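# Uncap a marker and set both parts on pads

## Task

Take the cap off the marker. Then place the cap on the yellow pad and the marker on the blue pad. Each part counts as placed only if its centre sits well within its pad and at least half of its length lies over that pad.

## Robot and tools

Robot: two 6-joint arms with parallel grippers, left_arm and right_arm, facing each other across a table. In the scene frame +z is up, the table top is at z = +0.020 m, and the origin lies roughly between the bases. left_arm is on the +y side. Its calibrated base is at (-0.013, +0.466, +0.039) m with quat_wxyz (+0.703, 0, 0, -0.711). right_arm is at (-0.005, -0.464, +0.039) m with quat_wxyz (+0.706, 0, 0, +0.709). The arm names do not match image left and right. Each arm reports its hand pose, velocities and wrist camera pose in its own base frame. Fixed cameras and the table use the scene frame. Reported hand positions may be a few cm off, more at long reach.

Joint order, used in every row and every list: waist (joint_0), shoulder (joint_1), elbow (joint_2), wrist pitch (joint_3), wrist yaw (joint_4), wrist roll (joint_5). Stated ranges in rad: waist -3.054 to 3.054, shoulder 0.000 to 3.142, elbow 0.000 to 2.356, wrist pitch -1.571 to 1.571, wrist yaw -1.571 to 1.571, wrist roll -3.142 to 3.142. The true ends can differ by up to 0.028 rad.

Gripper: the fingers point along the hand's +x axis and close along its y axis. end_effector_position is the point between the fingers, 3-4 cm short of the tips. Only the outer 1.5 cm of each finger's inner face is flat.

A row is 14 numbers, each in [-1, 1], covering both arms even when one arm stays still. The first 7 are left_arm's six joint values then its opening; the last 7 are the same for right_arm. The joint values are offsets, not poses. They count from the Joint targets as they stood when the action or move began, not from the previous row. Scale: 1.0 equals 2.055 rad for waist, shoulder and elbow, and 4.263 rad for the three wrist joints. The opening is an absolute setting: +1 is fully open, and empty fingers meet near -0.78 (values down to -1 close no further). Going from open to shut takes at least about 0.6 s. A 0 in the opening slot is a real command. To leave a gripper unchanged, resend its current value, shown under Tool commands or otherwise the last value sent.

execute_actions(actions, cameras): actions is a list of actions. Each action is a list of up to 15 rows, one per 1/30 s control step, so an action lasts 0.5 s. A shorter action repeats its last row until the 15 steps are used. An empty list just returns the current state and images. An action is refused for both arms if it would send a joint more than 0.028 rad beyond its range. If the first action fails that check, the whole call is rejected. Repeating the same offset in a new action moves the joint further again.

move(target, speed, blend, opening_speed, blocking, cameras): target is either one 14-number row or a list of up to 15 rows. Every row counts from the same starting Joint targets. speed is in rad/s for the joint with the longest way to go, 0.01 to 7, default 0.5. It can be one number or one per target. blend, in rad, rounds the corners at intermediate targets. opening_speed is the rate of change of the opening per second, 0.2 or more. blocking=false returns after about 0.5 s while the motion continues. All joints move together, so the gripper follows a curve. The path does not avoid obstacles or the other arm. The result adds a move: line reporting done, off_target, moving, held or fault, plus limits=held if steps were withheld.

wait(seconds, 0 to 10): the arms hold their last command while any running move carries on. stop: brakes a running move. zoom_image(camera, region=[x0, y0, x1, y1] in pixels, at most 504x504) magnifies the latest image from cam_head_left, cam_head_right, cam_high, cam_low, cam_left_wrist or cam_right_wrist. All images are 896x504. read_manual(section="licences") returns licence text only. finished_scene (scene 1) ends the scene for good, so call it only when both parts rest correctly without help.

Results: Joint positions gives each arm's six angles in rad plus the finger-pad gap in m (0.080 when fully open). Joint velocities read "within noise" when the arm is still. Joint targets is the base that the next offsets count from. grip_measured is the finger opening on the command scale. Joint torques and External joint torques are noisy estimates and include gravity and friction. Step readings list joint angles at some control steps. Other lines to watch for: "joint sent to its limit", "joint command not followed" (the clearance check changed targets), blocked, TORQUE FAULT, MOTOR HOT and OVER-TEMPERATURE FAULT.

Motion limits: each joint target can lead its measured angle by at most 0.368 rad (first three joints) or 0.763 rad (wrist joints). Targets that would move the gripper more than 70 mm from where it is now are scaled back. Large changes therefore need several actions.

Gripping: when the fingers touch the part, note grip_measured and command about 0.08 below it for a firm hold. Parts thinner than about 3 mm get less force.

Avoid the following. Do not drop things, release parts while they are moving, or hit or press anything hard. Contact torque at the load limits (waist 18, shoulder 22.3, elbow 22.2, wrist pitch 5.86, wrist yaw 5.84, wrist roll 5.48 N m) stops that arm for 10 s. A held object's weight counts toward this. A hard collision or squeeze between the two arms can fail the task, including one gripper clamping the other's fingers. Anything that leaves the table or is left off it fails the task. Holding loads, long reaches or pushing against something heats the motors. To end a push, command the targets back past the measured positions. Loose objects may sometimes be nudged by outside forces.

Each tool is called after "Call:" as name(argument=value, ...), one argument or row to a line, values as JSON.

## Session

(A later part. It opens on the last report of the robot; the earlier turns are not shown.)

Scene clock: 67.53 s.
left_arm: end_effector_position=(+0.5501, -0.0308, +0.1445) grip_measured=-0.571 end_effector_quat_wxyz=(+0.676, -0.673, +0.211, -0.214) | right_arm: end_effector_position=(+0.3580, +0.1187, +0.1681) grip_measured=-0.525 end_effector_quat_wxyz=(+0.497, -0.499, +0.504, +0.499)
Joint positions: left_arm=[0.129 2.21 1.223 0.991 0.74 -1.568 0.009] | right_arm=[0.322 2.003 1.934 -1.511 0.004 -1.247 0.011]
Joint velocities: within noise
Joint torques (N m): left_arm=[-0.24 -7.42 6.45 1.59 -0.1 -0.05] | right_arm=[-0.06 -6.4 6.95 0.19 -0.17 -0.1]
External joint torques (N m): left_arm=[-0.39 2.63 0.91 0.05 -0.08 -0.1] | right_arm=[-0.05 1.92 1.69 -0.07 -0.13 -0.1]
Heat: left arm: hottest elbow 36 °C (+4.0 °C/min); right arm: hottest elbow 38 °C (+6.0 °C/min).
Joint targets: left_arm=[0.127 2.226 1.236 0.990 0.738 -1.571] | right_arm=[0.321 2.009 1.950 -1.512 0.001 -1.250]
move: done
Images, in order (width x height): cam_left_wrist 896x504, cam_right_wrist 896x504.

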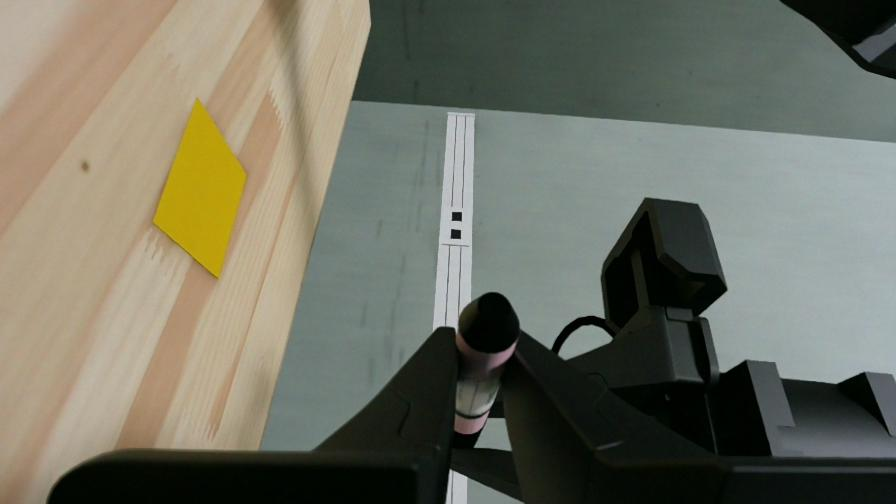

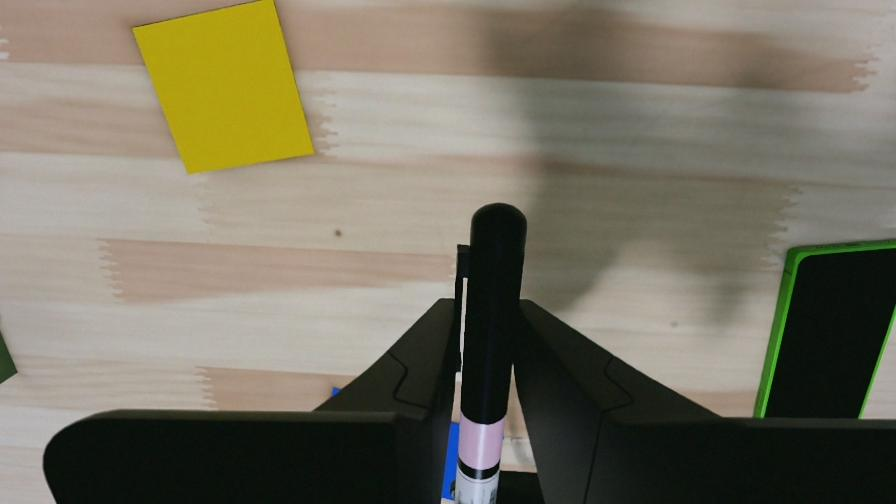

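Call:
move(
  target=[
    [0.0316,0.0056,0.0106,-0.0023,0.0152,0,-0.8,0,0,0,0,0,0,-0.8],
    [0.0618,0.0134,0.0252,-0.0057,0.0298,0,-0.8,0,0,0,0,0,0,-0.8],
  ],
  speed=0.12,
  cameras=["cam_left_wrist","cam_right_wrist","cam_head_left"],
)

Scene clock: 71.57 s.
left_arm: end_effector_position=(+0.5486, -0.0019, +0.1447) grip_measured=-0.571 end_effector_quat_wxyz=(+0.669, -0.666, +0.231, -0.234) | right_arm: end_effector_position=(+0.3620, +0.1049, +0.1681) grip_measured=-0.525 end_effector_quat_wxyz=(+0.499, -0.500, +0.515, +0.485)
Joint positions: left_arm=[0.209 2.238 1.275 0.967 0.879 -1.568 0.009] | right_arm=[0.294 2.003 1.934 -1.512 0.029 -1.247 0.011]
Joint velocities: within noise
Joint torques (N m): left_arm=[3.91 -7.57 6.65 1.53 -0.56 -0.04] | right_arm=[2.72 -6.41 6.97 0.29 -1.06 -0.1]
External joint torques (N m): left_arm=[3.94 2.64 1.14 0.05 -0.57 -0.09] | right_arm=[2.78 1.83 1.73 0.01 -1.03 -0.1]
Heat: left arm: hottest elbow 36 °C (+3.0 °C/min); right arm: hottest elbow 39 °C (+7.1 °C/min).
Joint targets: left_arm=[0.254 2.254 1.288 0.966 0.865 -1.571] | right_arm=[0.321 2.009 1.950 -1.512 0.000 -1.250]
move: off_target (left_arm); left_arm: the waist is farthest, 0.045 rad from its target
Images, in order (width x height): cam_head_left 896x504, cam_left_wrist 896x504, cam_right_wrist 896x504.

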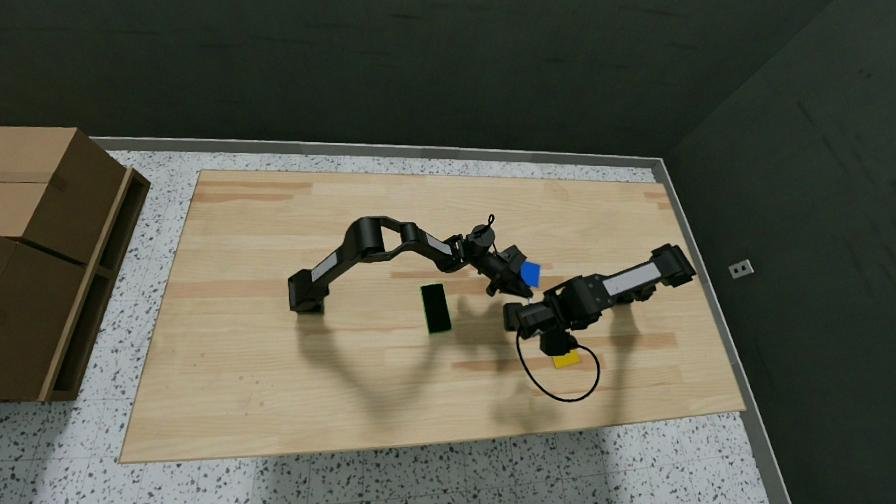

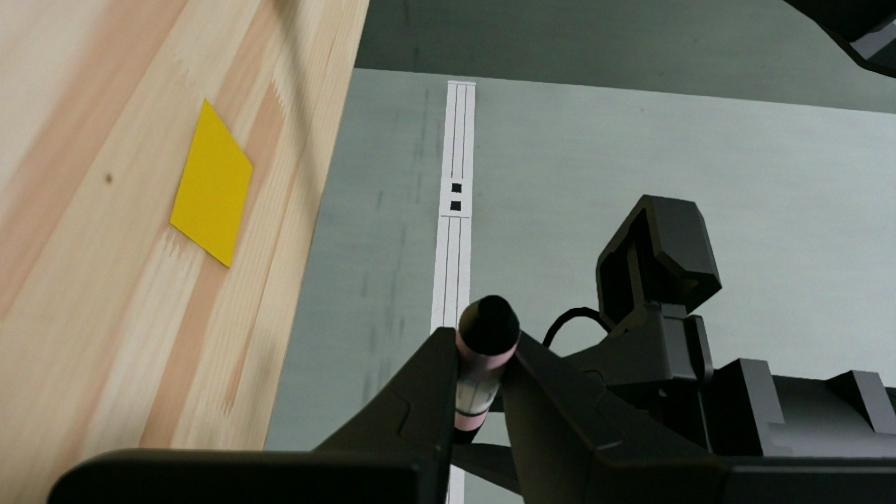

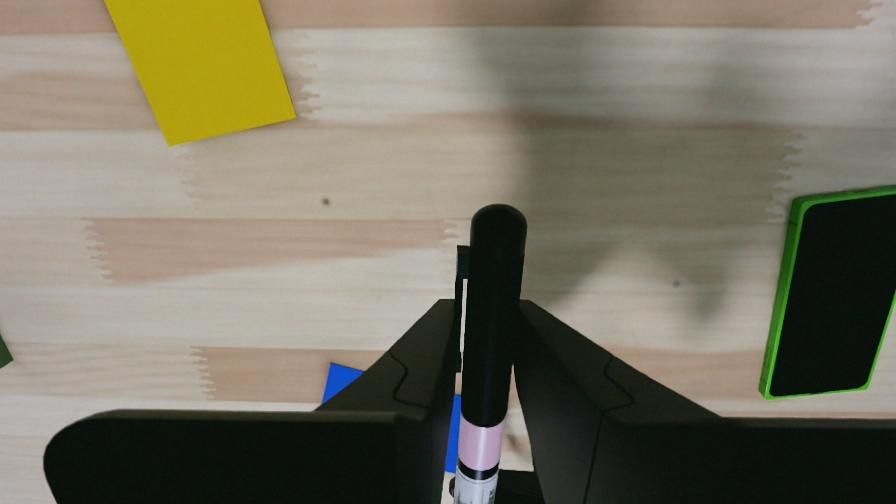

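Call:
move(
  target=[0.035,0,0,0,0.015,0,-0.9,0.045,0,0,0,0,-0.02,-0.9],
  speed=0.12,
  cameras=["cam_left_wrist","cam_right_wrist"],
)

Scene clock: 74.50 s.
left_arm: end_effector_position=(+0.5416, +0.0560, +0.1451) grip_measured=-0.571 end_effector_quat_wxyz=(+0.677, -0.674, +0.208, -0.211) | right_arm: end_effector_position=(+0.3458, +0.1511, +0.1683) grip_measured=-0.525 end_effector_quat_wxyz=(-0.452, +0.541, -0.457, -0.542)
Joint positions: left_arm=[0.326 2.239 1.278 0.966 0.928 -1.568 0.009] | right_arm=[0.413 2.003 1.935 -1.511 0.002 -1.332 0.011]
Joint velocities: within noise
Joint torques (N m): left_arm=[0.13 -7.69 6.17 1.53 0 -0.04] | right_arm=[0.17 -6.4 6.88 0.19 -0.09 -0.11]
External joint torques (N m): left_arm=[0.16 2.44 0.7 0.09 0 -0.09] | right_arm=[0.19 1.97 1.58 -0.08 -0.05 -0.11]
Heat: left arm: hottest elbow 36 °C (+3.0 °C/min); right arm: hottest elbow 39 °C (+6.1 °C/min).
Joint targets: left_arm=[0.326 2.254 1.288 0.966 0.928 -1.571] | right_arm=[0.413 2.009 1.950 -1.512 0.000 -1.335]
move: done
Images, in order (width x height): cam_left_wrist 896x504, cam_right_wrist 896x504.

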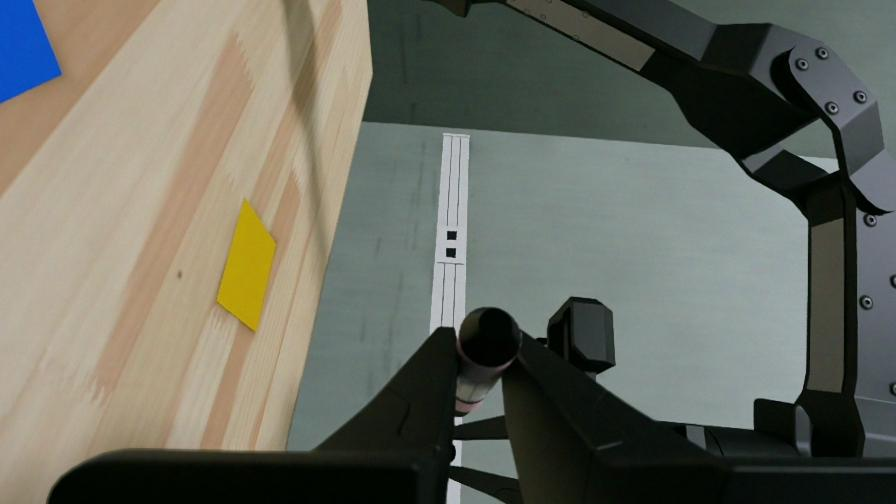

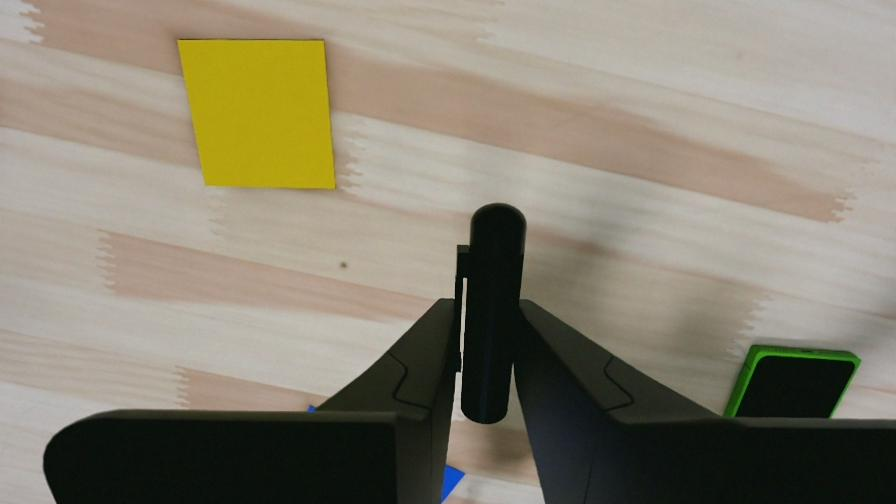

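Call:
move(
  target=[
    [0,0,0,0,0,0,-0.9,0.1202,-0.1603,-0.4013,0.1162,0,0.0579,-0.9],
    [-0.0686,-0.002,0.2444,-0.3031,-0.2177,-0.1825,-0.9,0.1202,-0.1603,-0.4013,0.1162,0,0.0579,-0.9],
  ],
  speed=0.7,
)

Scene clock: 90.47 s.
left_arm: end_effector_position=(+0.5735, +0.1074, +0.1001) grip_measured=-0.571 end_effector_quat_wxyz=(-0.323, +0.862, -0.071, -0.385) | right_arm: end_effector_position=(+0.2301, +0.1777, +0.0683) grip_measured=-0.525 end_effector_quat_wxyz=(-0.452, +0.542, -0.456, -0.542)
Joint positions: left_arm=[0.186 2.239 1.776 -0.325 0.003 -2.345 0.009] | right_arm=[0.658 1.694 1.135 -1.018 0.002 -1.09 0.011]
Joint velocities: within noise
Joint torques (N m): left_arm=[-0.13 -9.15 7.7 1.26 -0.14 -0.14] | right_arm=[0.28 -6.48 4.3 0.36 -0.08 0.04]
External joint torques (N m): left_arm=[-0.11 2 1.18 -0.08 -0.12 -0.17] | right_arm=[0.29 -0.46 -0.86 0.06 -0.04 0.04]
Heat: left arm: hottest elbow 37 °C (+2.0 °C/min); right arm: hottest elbow 39 °C (+6.1 °C/min).
Joint targets: left_arm=[0.185 2.250 1.790 -0.326 0.001 -2.348] | right_arm=[0.660 1.680 1.125 -1.016 0.000 -1.088]
move: done

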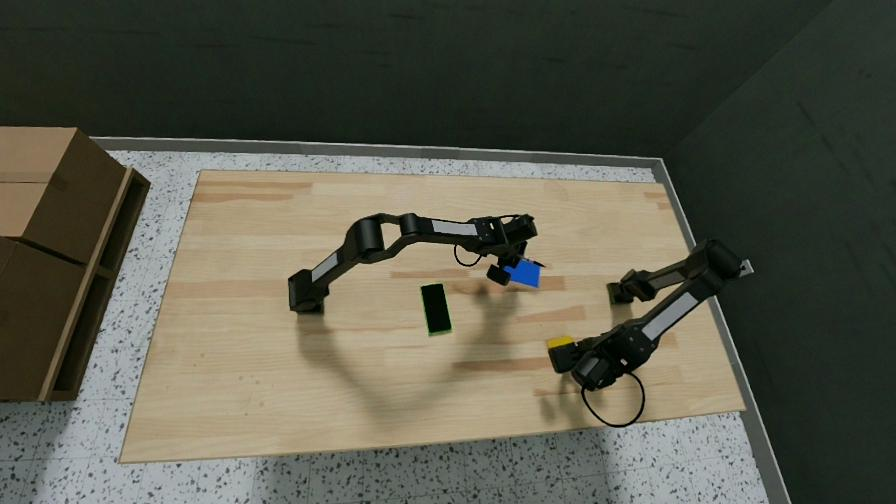

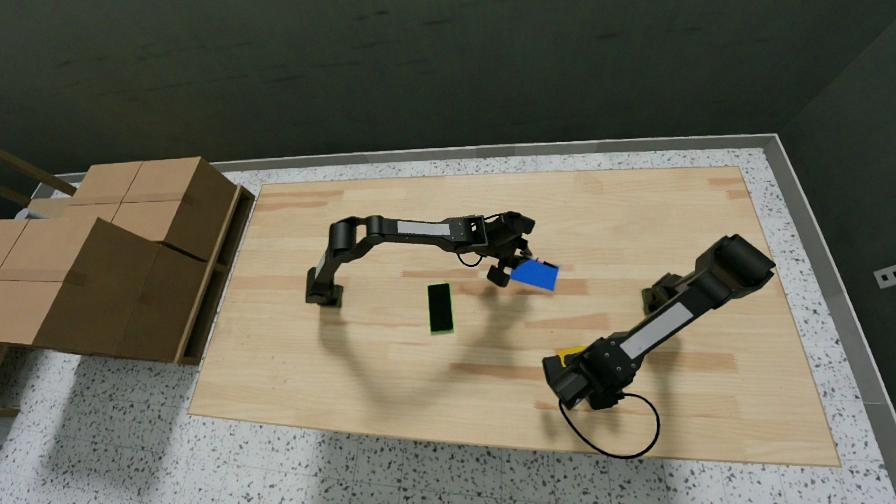

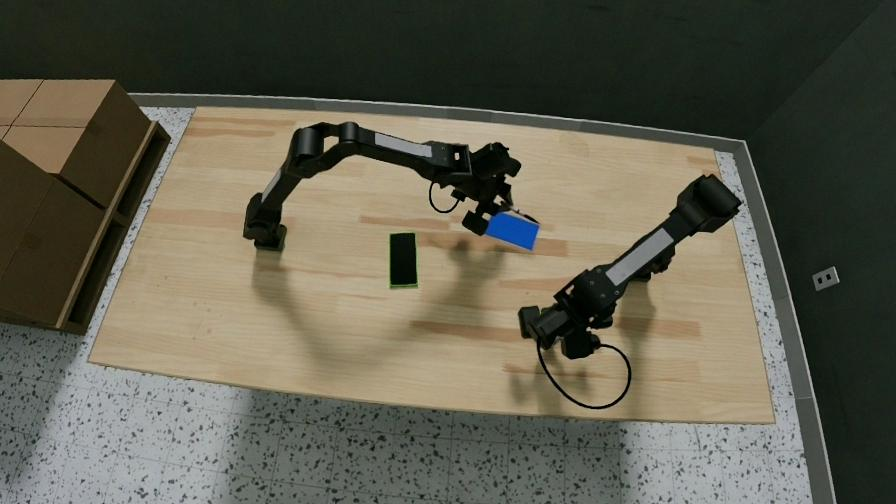

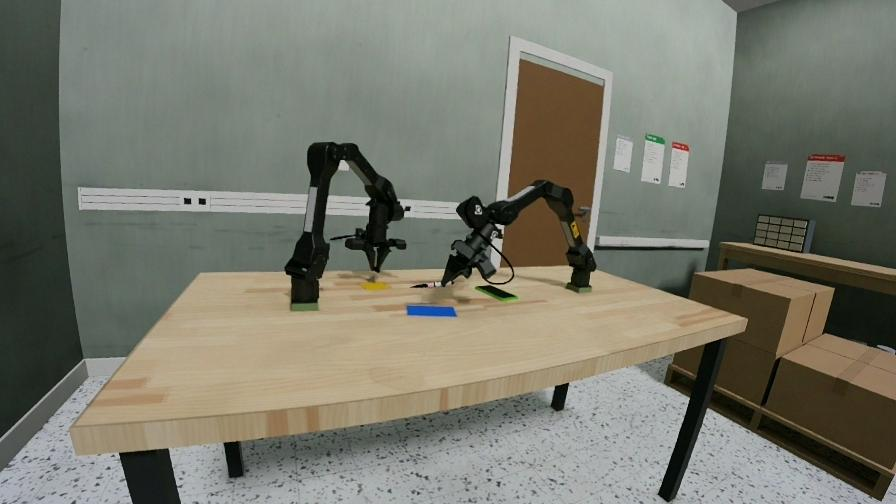

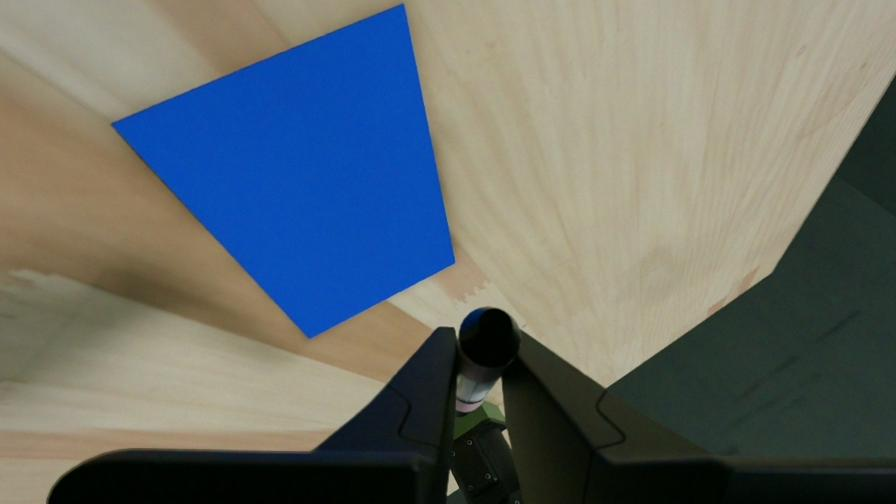

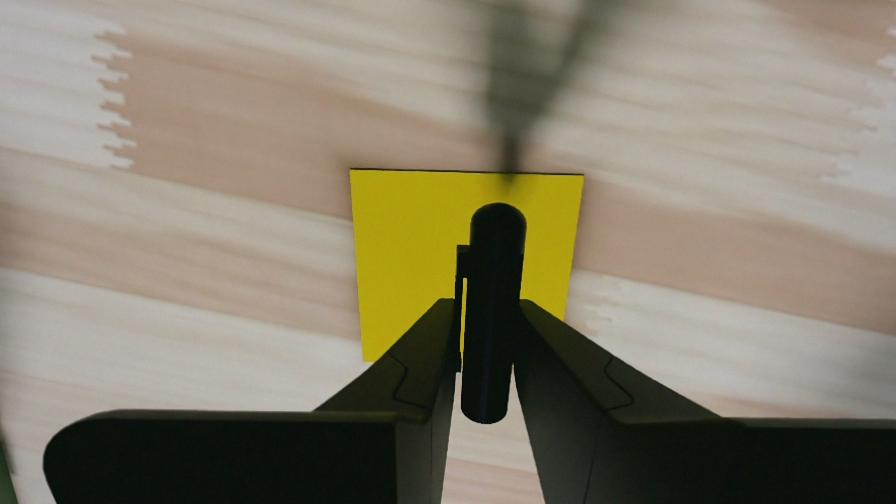

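Call:
move(
  target=[
    [-0.0146,0.0654,-0.0072,0.0351,0,0,-0.9,0.0,0.0394,-0.0614,0.0486,0,0,-0.9],
    [-0.0146,0.0654,-0.0072,0.0351,0,0,-0.9,0.0,0.0394,-0.0614,0.0486,0,0,-0.1],
  ],
  speed=0.2,
  opening_speed=0.8,
)

Scene clock: 101.33 s.
left_arm: end_effector_position=(+0.5947, +0.0932, +0.0488) grip_measured=-0.571 end_effector_quat_wxyz=(-0.330, +0.863, -0.080, -0.374) | right_arm: end_effector_position=(+0.2312, +0.1785, +0.0232) grip_measured=-0.105 end_effector_quat_wxyz=(-0.459, +0.544, -0.448, -0.541)
Joint positions: left_arm=[0.156 2.368 1.776 -0.18 0.003 -2.346 0.009] | right_arm=[0.658 1.753 1.009 -0.811 0.002 -1.09 0.03]
Joint velocities: within noise
Joint torques (N m): left_arm=[-0.19 -9.09 5.8 1.67 -0.14 -0.1] | right_arm=[0.26 -4.29 4.02 0.42 -0.08 0.04]
External joint torques (N m): left_arm=[-0.19 2.61 -0.53 0.32 -0.12 -0.13] | right_arm=[0.24 1.89 -0.87 0.08 -0.04 0.04]
Heat: left arm: hottest elbow 37 °C (+1.0 °C/min); right arm: hottest elbow 38 °C (+4.0 °C/min).
Joint targets: left_arm=[0.155 2.384 1.775 -0.177 0.001 -2.349] | right_arm=[0.660 1.761 0.999 -0.809 0.000 -1.088]
move: done

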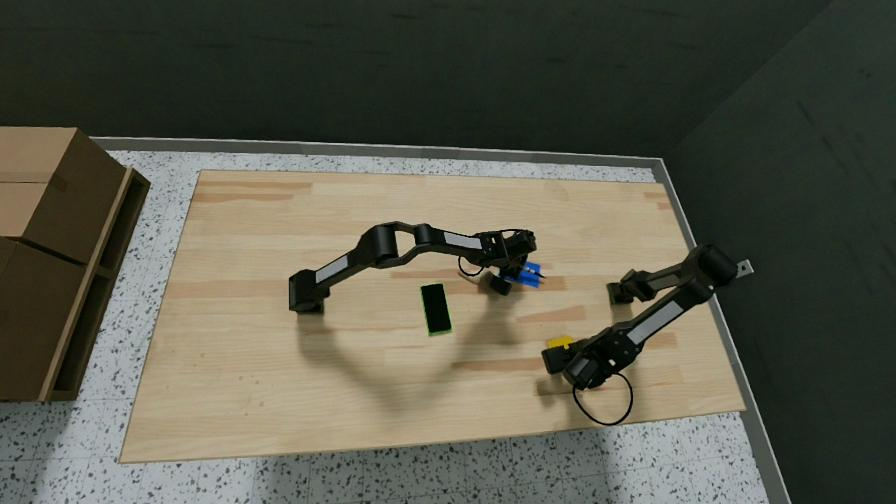

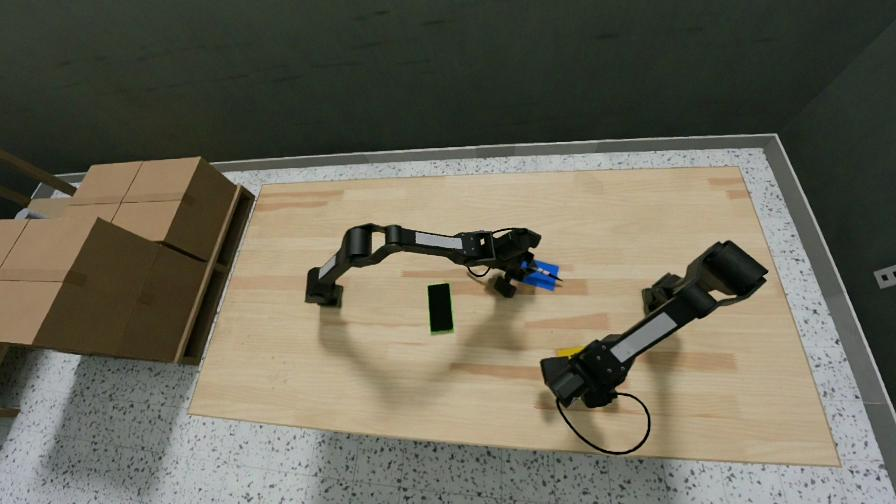

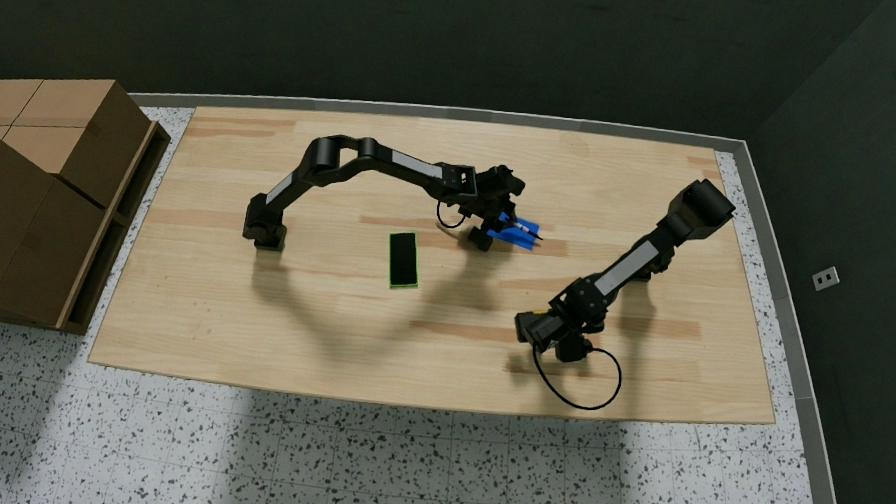

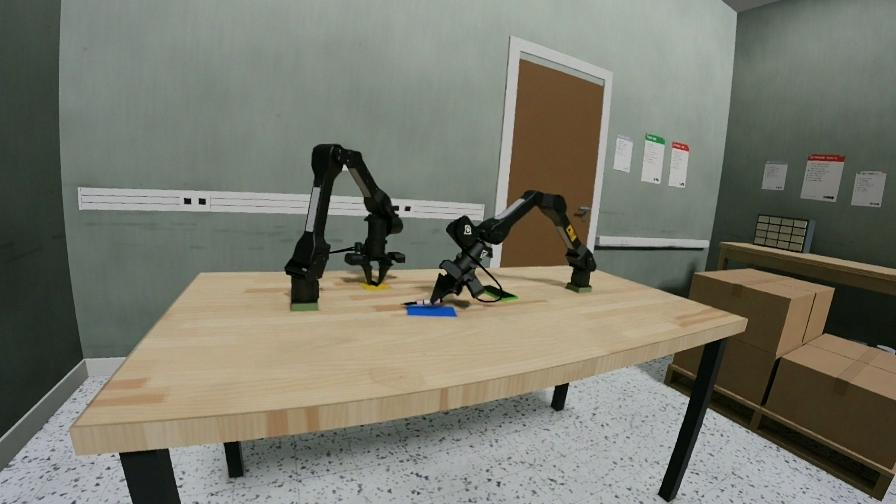

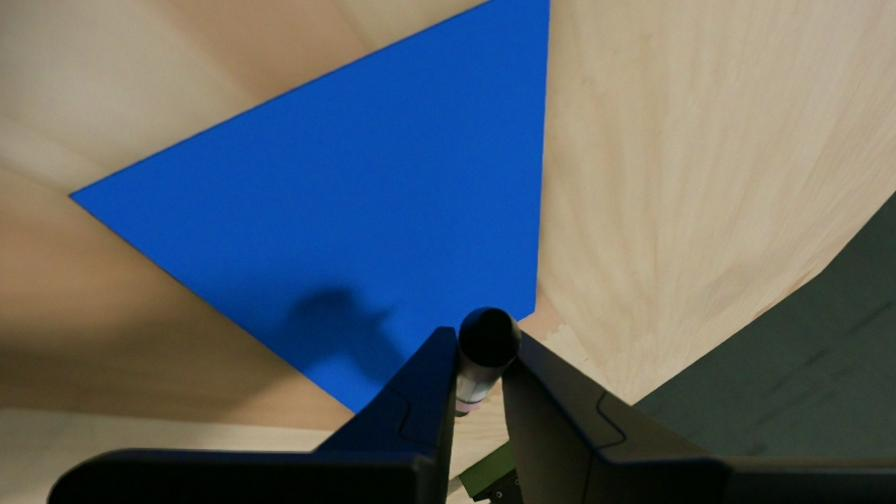

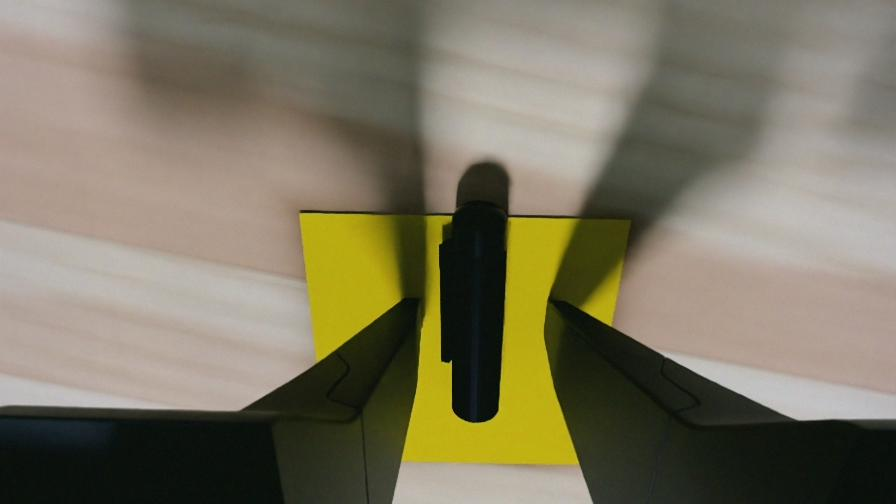

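Call:
zoom_image(
  camera="cam_high",
  region=[450, 180, 570, 270],
)

Call:
zoom_image(
  camera="cam_low",
  region=[370, 260, 490, 340],
)

Scaled by 4.200.

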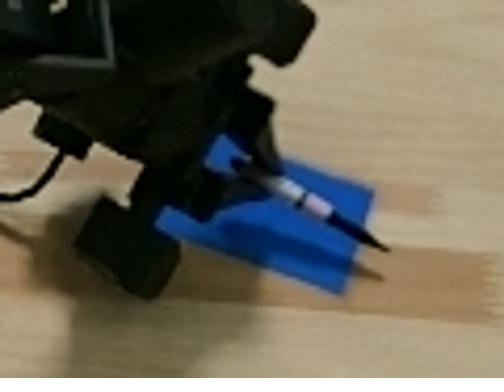

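Scaled by 4.200.

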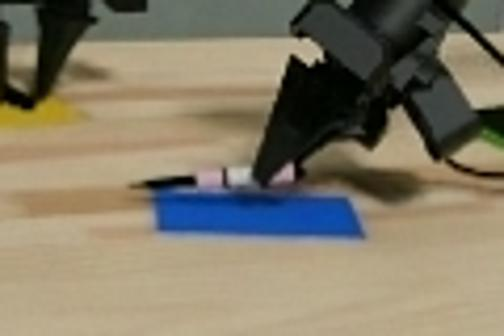

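Call:
move(
  target=[0,0.0046,-0.0556,0.0268,0,0,-0.9,0,0,0,0,0,0,-0.1],
  speed=0.12,
  cameras=["cam_left_wrist"],
)

Call:
wait(
  seconds=0.1,
  cameras=["cam_high","cam_low"],
)

Call:
zoom_image(
  camera="cam_high",
  region=[450, 180, 570, 270],
)

Call:
zoom_image(
  camera="cam_low",
  region=[370, 260, 490, 340],
)

Scene clock: 107.20 s.
left_arm: end_effector_position=(+0.5892, +0.0924, +0.0293) grip_measured=-0.571 end_effector_quat_wxyz=(-0.332, +0.867, -0.075, -0.364) | right_arm: end_effector_position=(+0.2311, +0.1784, +0.0231) grip_measured=-0.104 end_effector_quat_wxyz=(-0.459, +0.544, -0.449, -0.541)
Joint positions: left_arm=[0.156 2.371 1.681 -0.058 0.002 -2.347 0.009] | right_arm=[0.658 1.753 1.008 -0.811 0.002 -1.09 0.03]
Joint velocities: within noise
Joint torques (N m): left_arm=[-0.11 -8.24 3.42 1.13 -0.13 -0.07] | right_arm=[0.27 -4.3 4.02 0.42 -0.08 0.04]
External joint torques (N m): left_arm=[-0.09 3.35 -2.79 -0.26 -0.11 -0.09] | right_arm=[0.26 1.9 -0.86 0.09 -0.04 0.04]
Heat: left arm: hottest elbow 36 °C (+0.0 °C/min); right arm: hottest elbow 38 °C (+4.1 °C/min).
Joint targets: left_arm=[0.155 2.394 1.661 -0.063 0.000 -2.348] | right_arm=[0.660 1.761 0.999 -0.809 0.000 -1.088]
move: done
Images, in order (width x height): cam_left_wrist 896x504.

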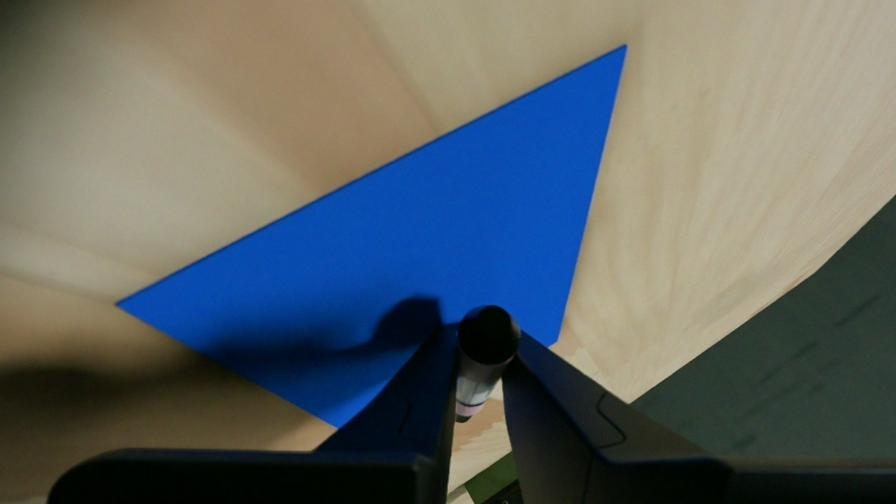

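Scene clock: 107.30 s.
left_arm: end_effector_position=(+0.5892, +0.0924, +0.0293) grip_measured=-0.571 end_effector_quat_wxyz=(-0.333, +0.867, -0.075, -0.364) | right_arm: end_effector_position=(+0.2311, +0.1784, +0.0231) grip_measured=-0.104 end_effector_quat_wxyz=(-0.459, +0.544, -0.449, -0.541)
Joint positions: left_arm=[0.156 2.371 1.681 -0.058 0.002 -2.347 0.009] | right_arm=[0.658 1.753 1.008 -0.811 0.002 -1.09 0.03]
Joint velocities: within noise
Joint torques (N m): left_arm=[-0.13 -8.24 3.47 1.09 -0.12 -0.06] | right_arm=[0.26 -4.28 4.02 0.42 -0.08 0.03]
External joint torques (N m): left_arm=[-0.12 3.66 -2.91 -0.35 -0.1 -0.09] | right_arm=[0.26 1.82 -0.76 0.11 -0.04 0.03]
Heat: left arm: hottest elbow 36 °C (+0.0 °C/min); right arm: hottest elbow 38 °C (+4.0 °C/min).
Joint targets: left_arm=[0.155 2.394 1.661 -0.062 0.000 -2.348] | right_arm=[0.660 1.761 0.999 -0.809 0.000 -1.088]
Tool commands: left_gripper/opening=-0.9 right_gripper/opening=-0.1
wait: 0.10 s; no rest
Images, in order (width x height): cam_high 896x504, cam_low 896x504.

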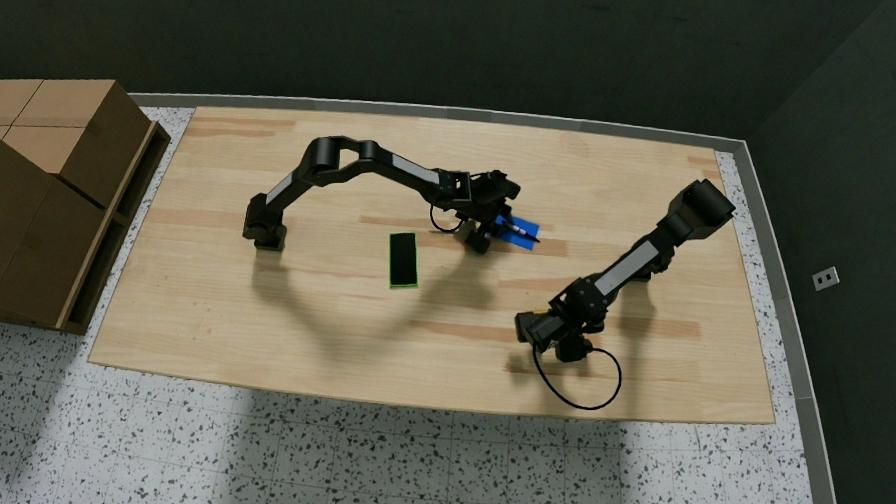

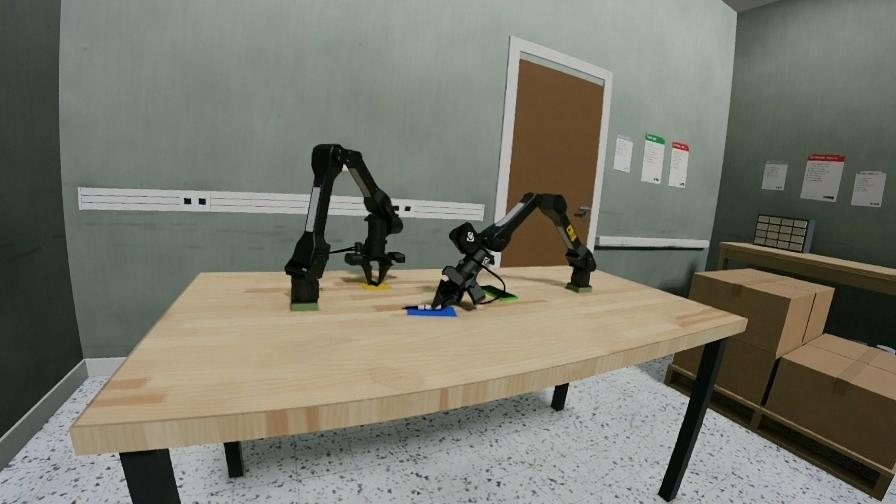

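Scaled by 4.200.

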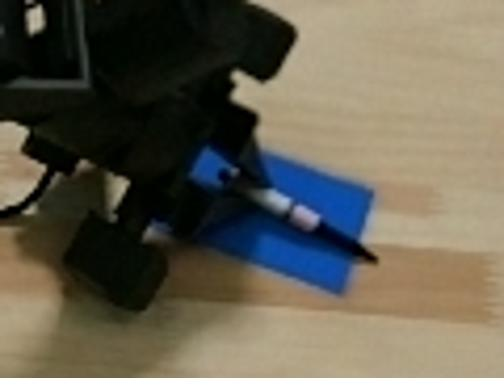

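Scaled by 4.200.

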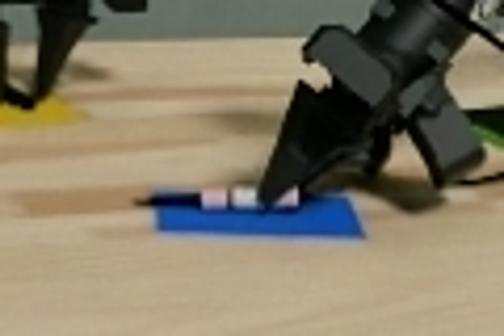

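Call:
move(
  target=[
    [0,-0.005,0,0,0,0,-0.9,0,0,0,0,0,0,-0.1],
    [0,-0.005,0,0,0,0,-0.35,0,-0.0394,0.0614,-0.0486,0,0,-0.1],
    [0,-0.1242,-0.0852,-0.0164,0,0,-0.35,0,-0.0394,0.0614,-0.0486,0,0,-0.1],
  ],
  speed=0.2,
  opening_speed=0.5,
)

Call:
zoom_image(
  camera="cam_high",
  region=[450, 180, 600, 360],
)

Scene clock: 117.93 s.
left_arm: end_effector_position=(+0.5426, +0.0859, +0.0638) grip_measured=-0.353 end_effector_quat_wxyz=(-0.328, +0.859, -0.082, -0.384) | right_arm: end_effector_position=(+0.2246, +0.1734, +0.0626) grip_measured=-0.104 end_effector_quat_wxyz=(-0.444, +0.541, -0.463, -0.544)
Joint positions: left_arm=[0.157 2.159 1.496 -0.131 0 -2.347 0.019] | right_arm=[0.658 1.693 1.11 -1.015 0.002 -1.089 0.03]
Joint velocities: within noise
Joint torques (N m): left_arm=[-0.21 -11.6 4.61 1.3 -0.04 -0.05] | right_arm=[0.27 -6.3 6.69 0.14 -0.08 0.03]
External joint torques (N m): left_arm=[-0.19 -1.07 -1.72 -0.08 -0.02 -0.07] | right_arm=[0.29 -0.27 1.55 -0.12 -0.04 0.04]
Heat: left arm: hottest shoulder 38 °C (+9.0 °C/min); right arm: hottest elbow 38 °C (+2.0 °C/min).
Joint targets: left_arm=[0.154 2.139 1.486 -0.132 0.000 -2.348] | right_arm=[0.660 1.680 1.125 -1.017 0.000 -1.088]
move: done

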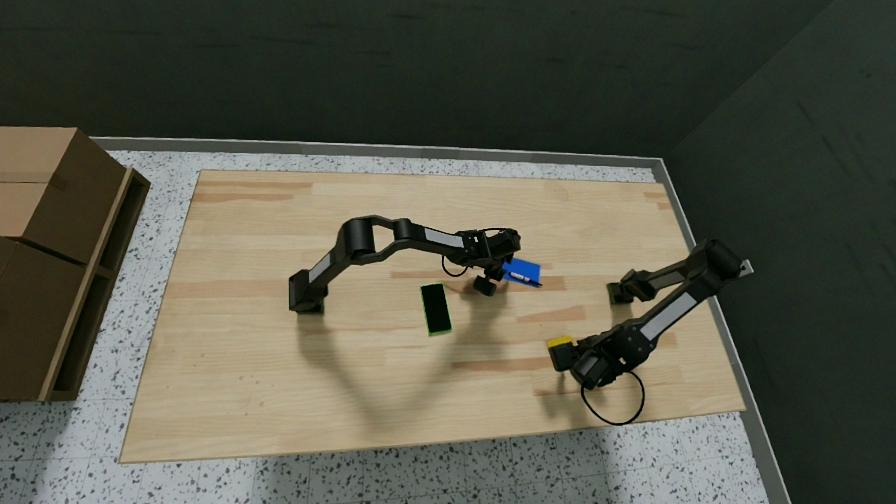

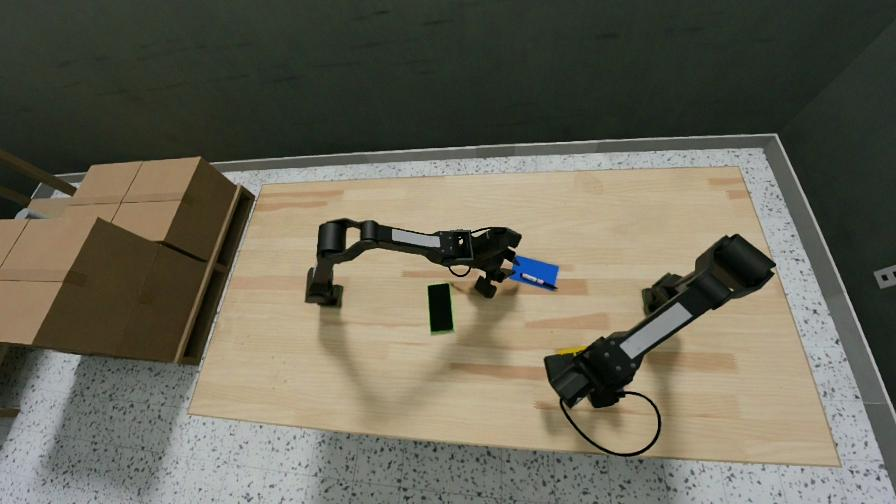

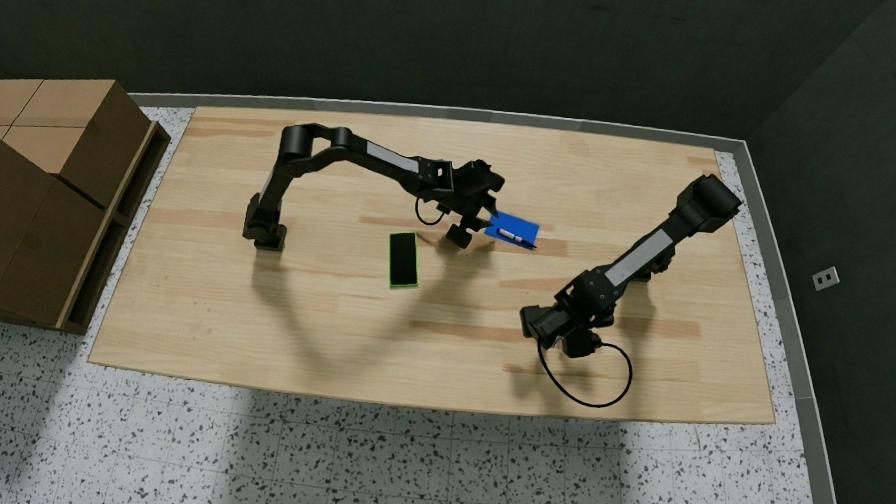

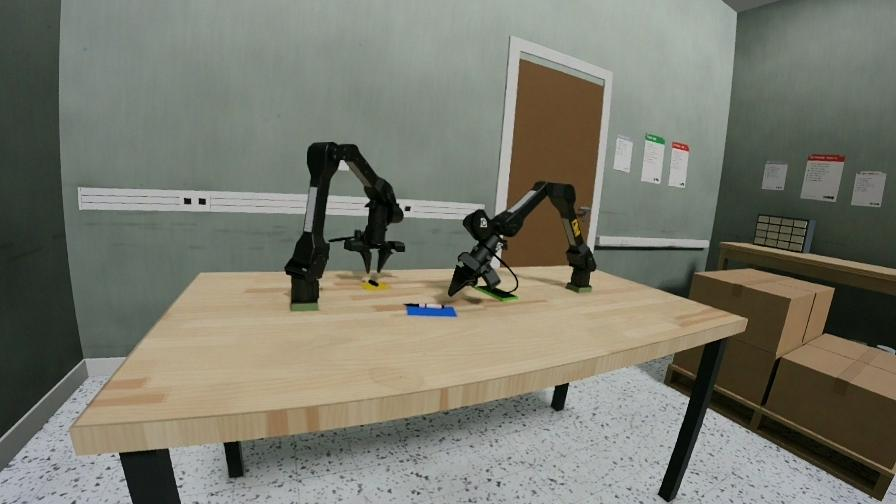

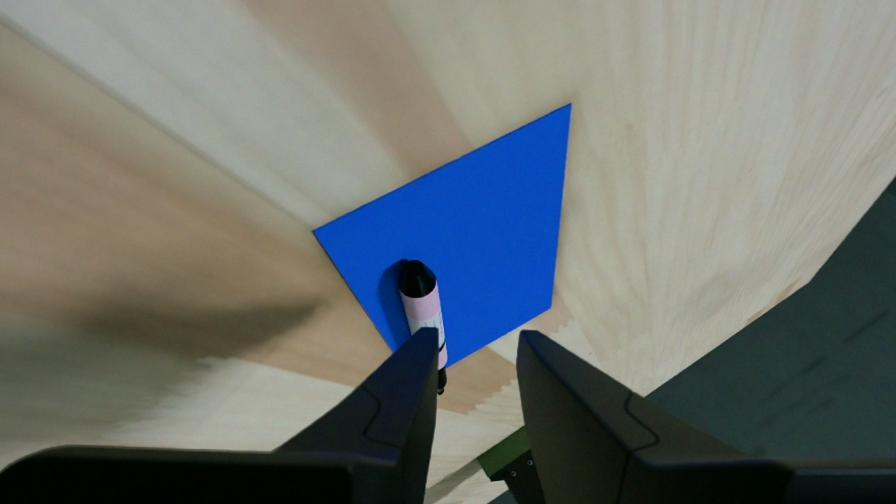

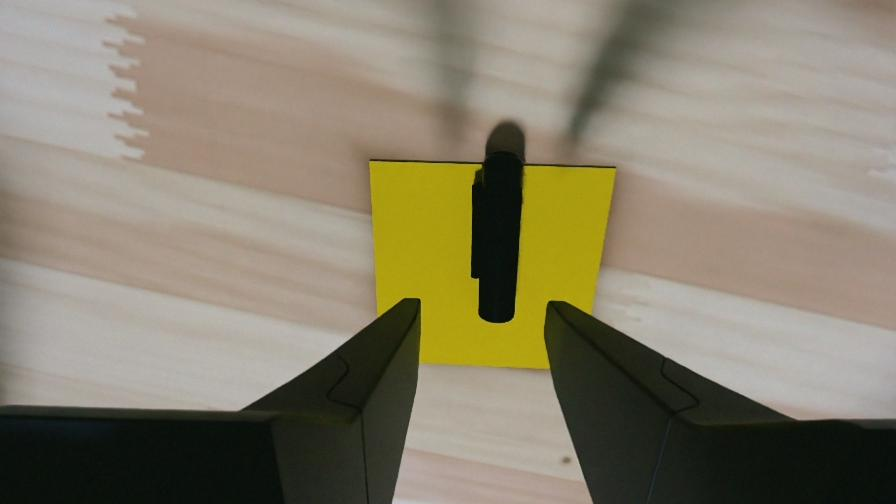

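Scaled by 2.800.

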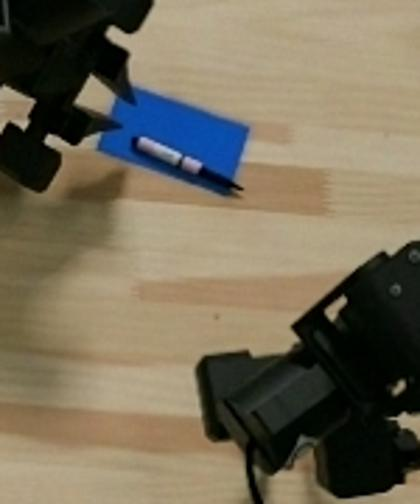

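Call:
finished_scene(
)

The scene is finished: the task was done.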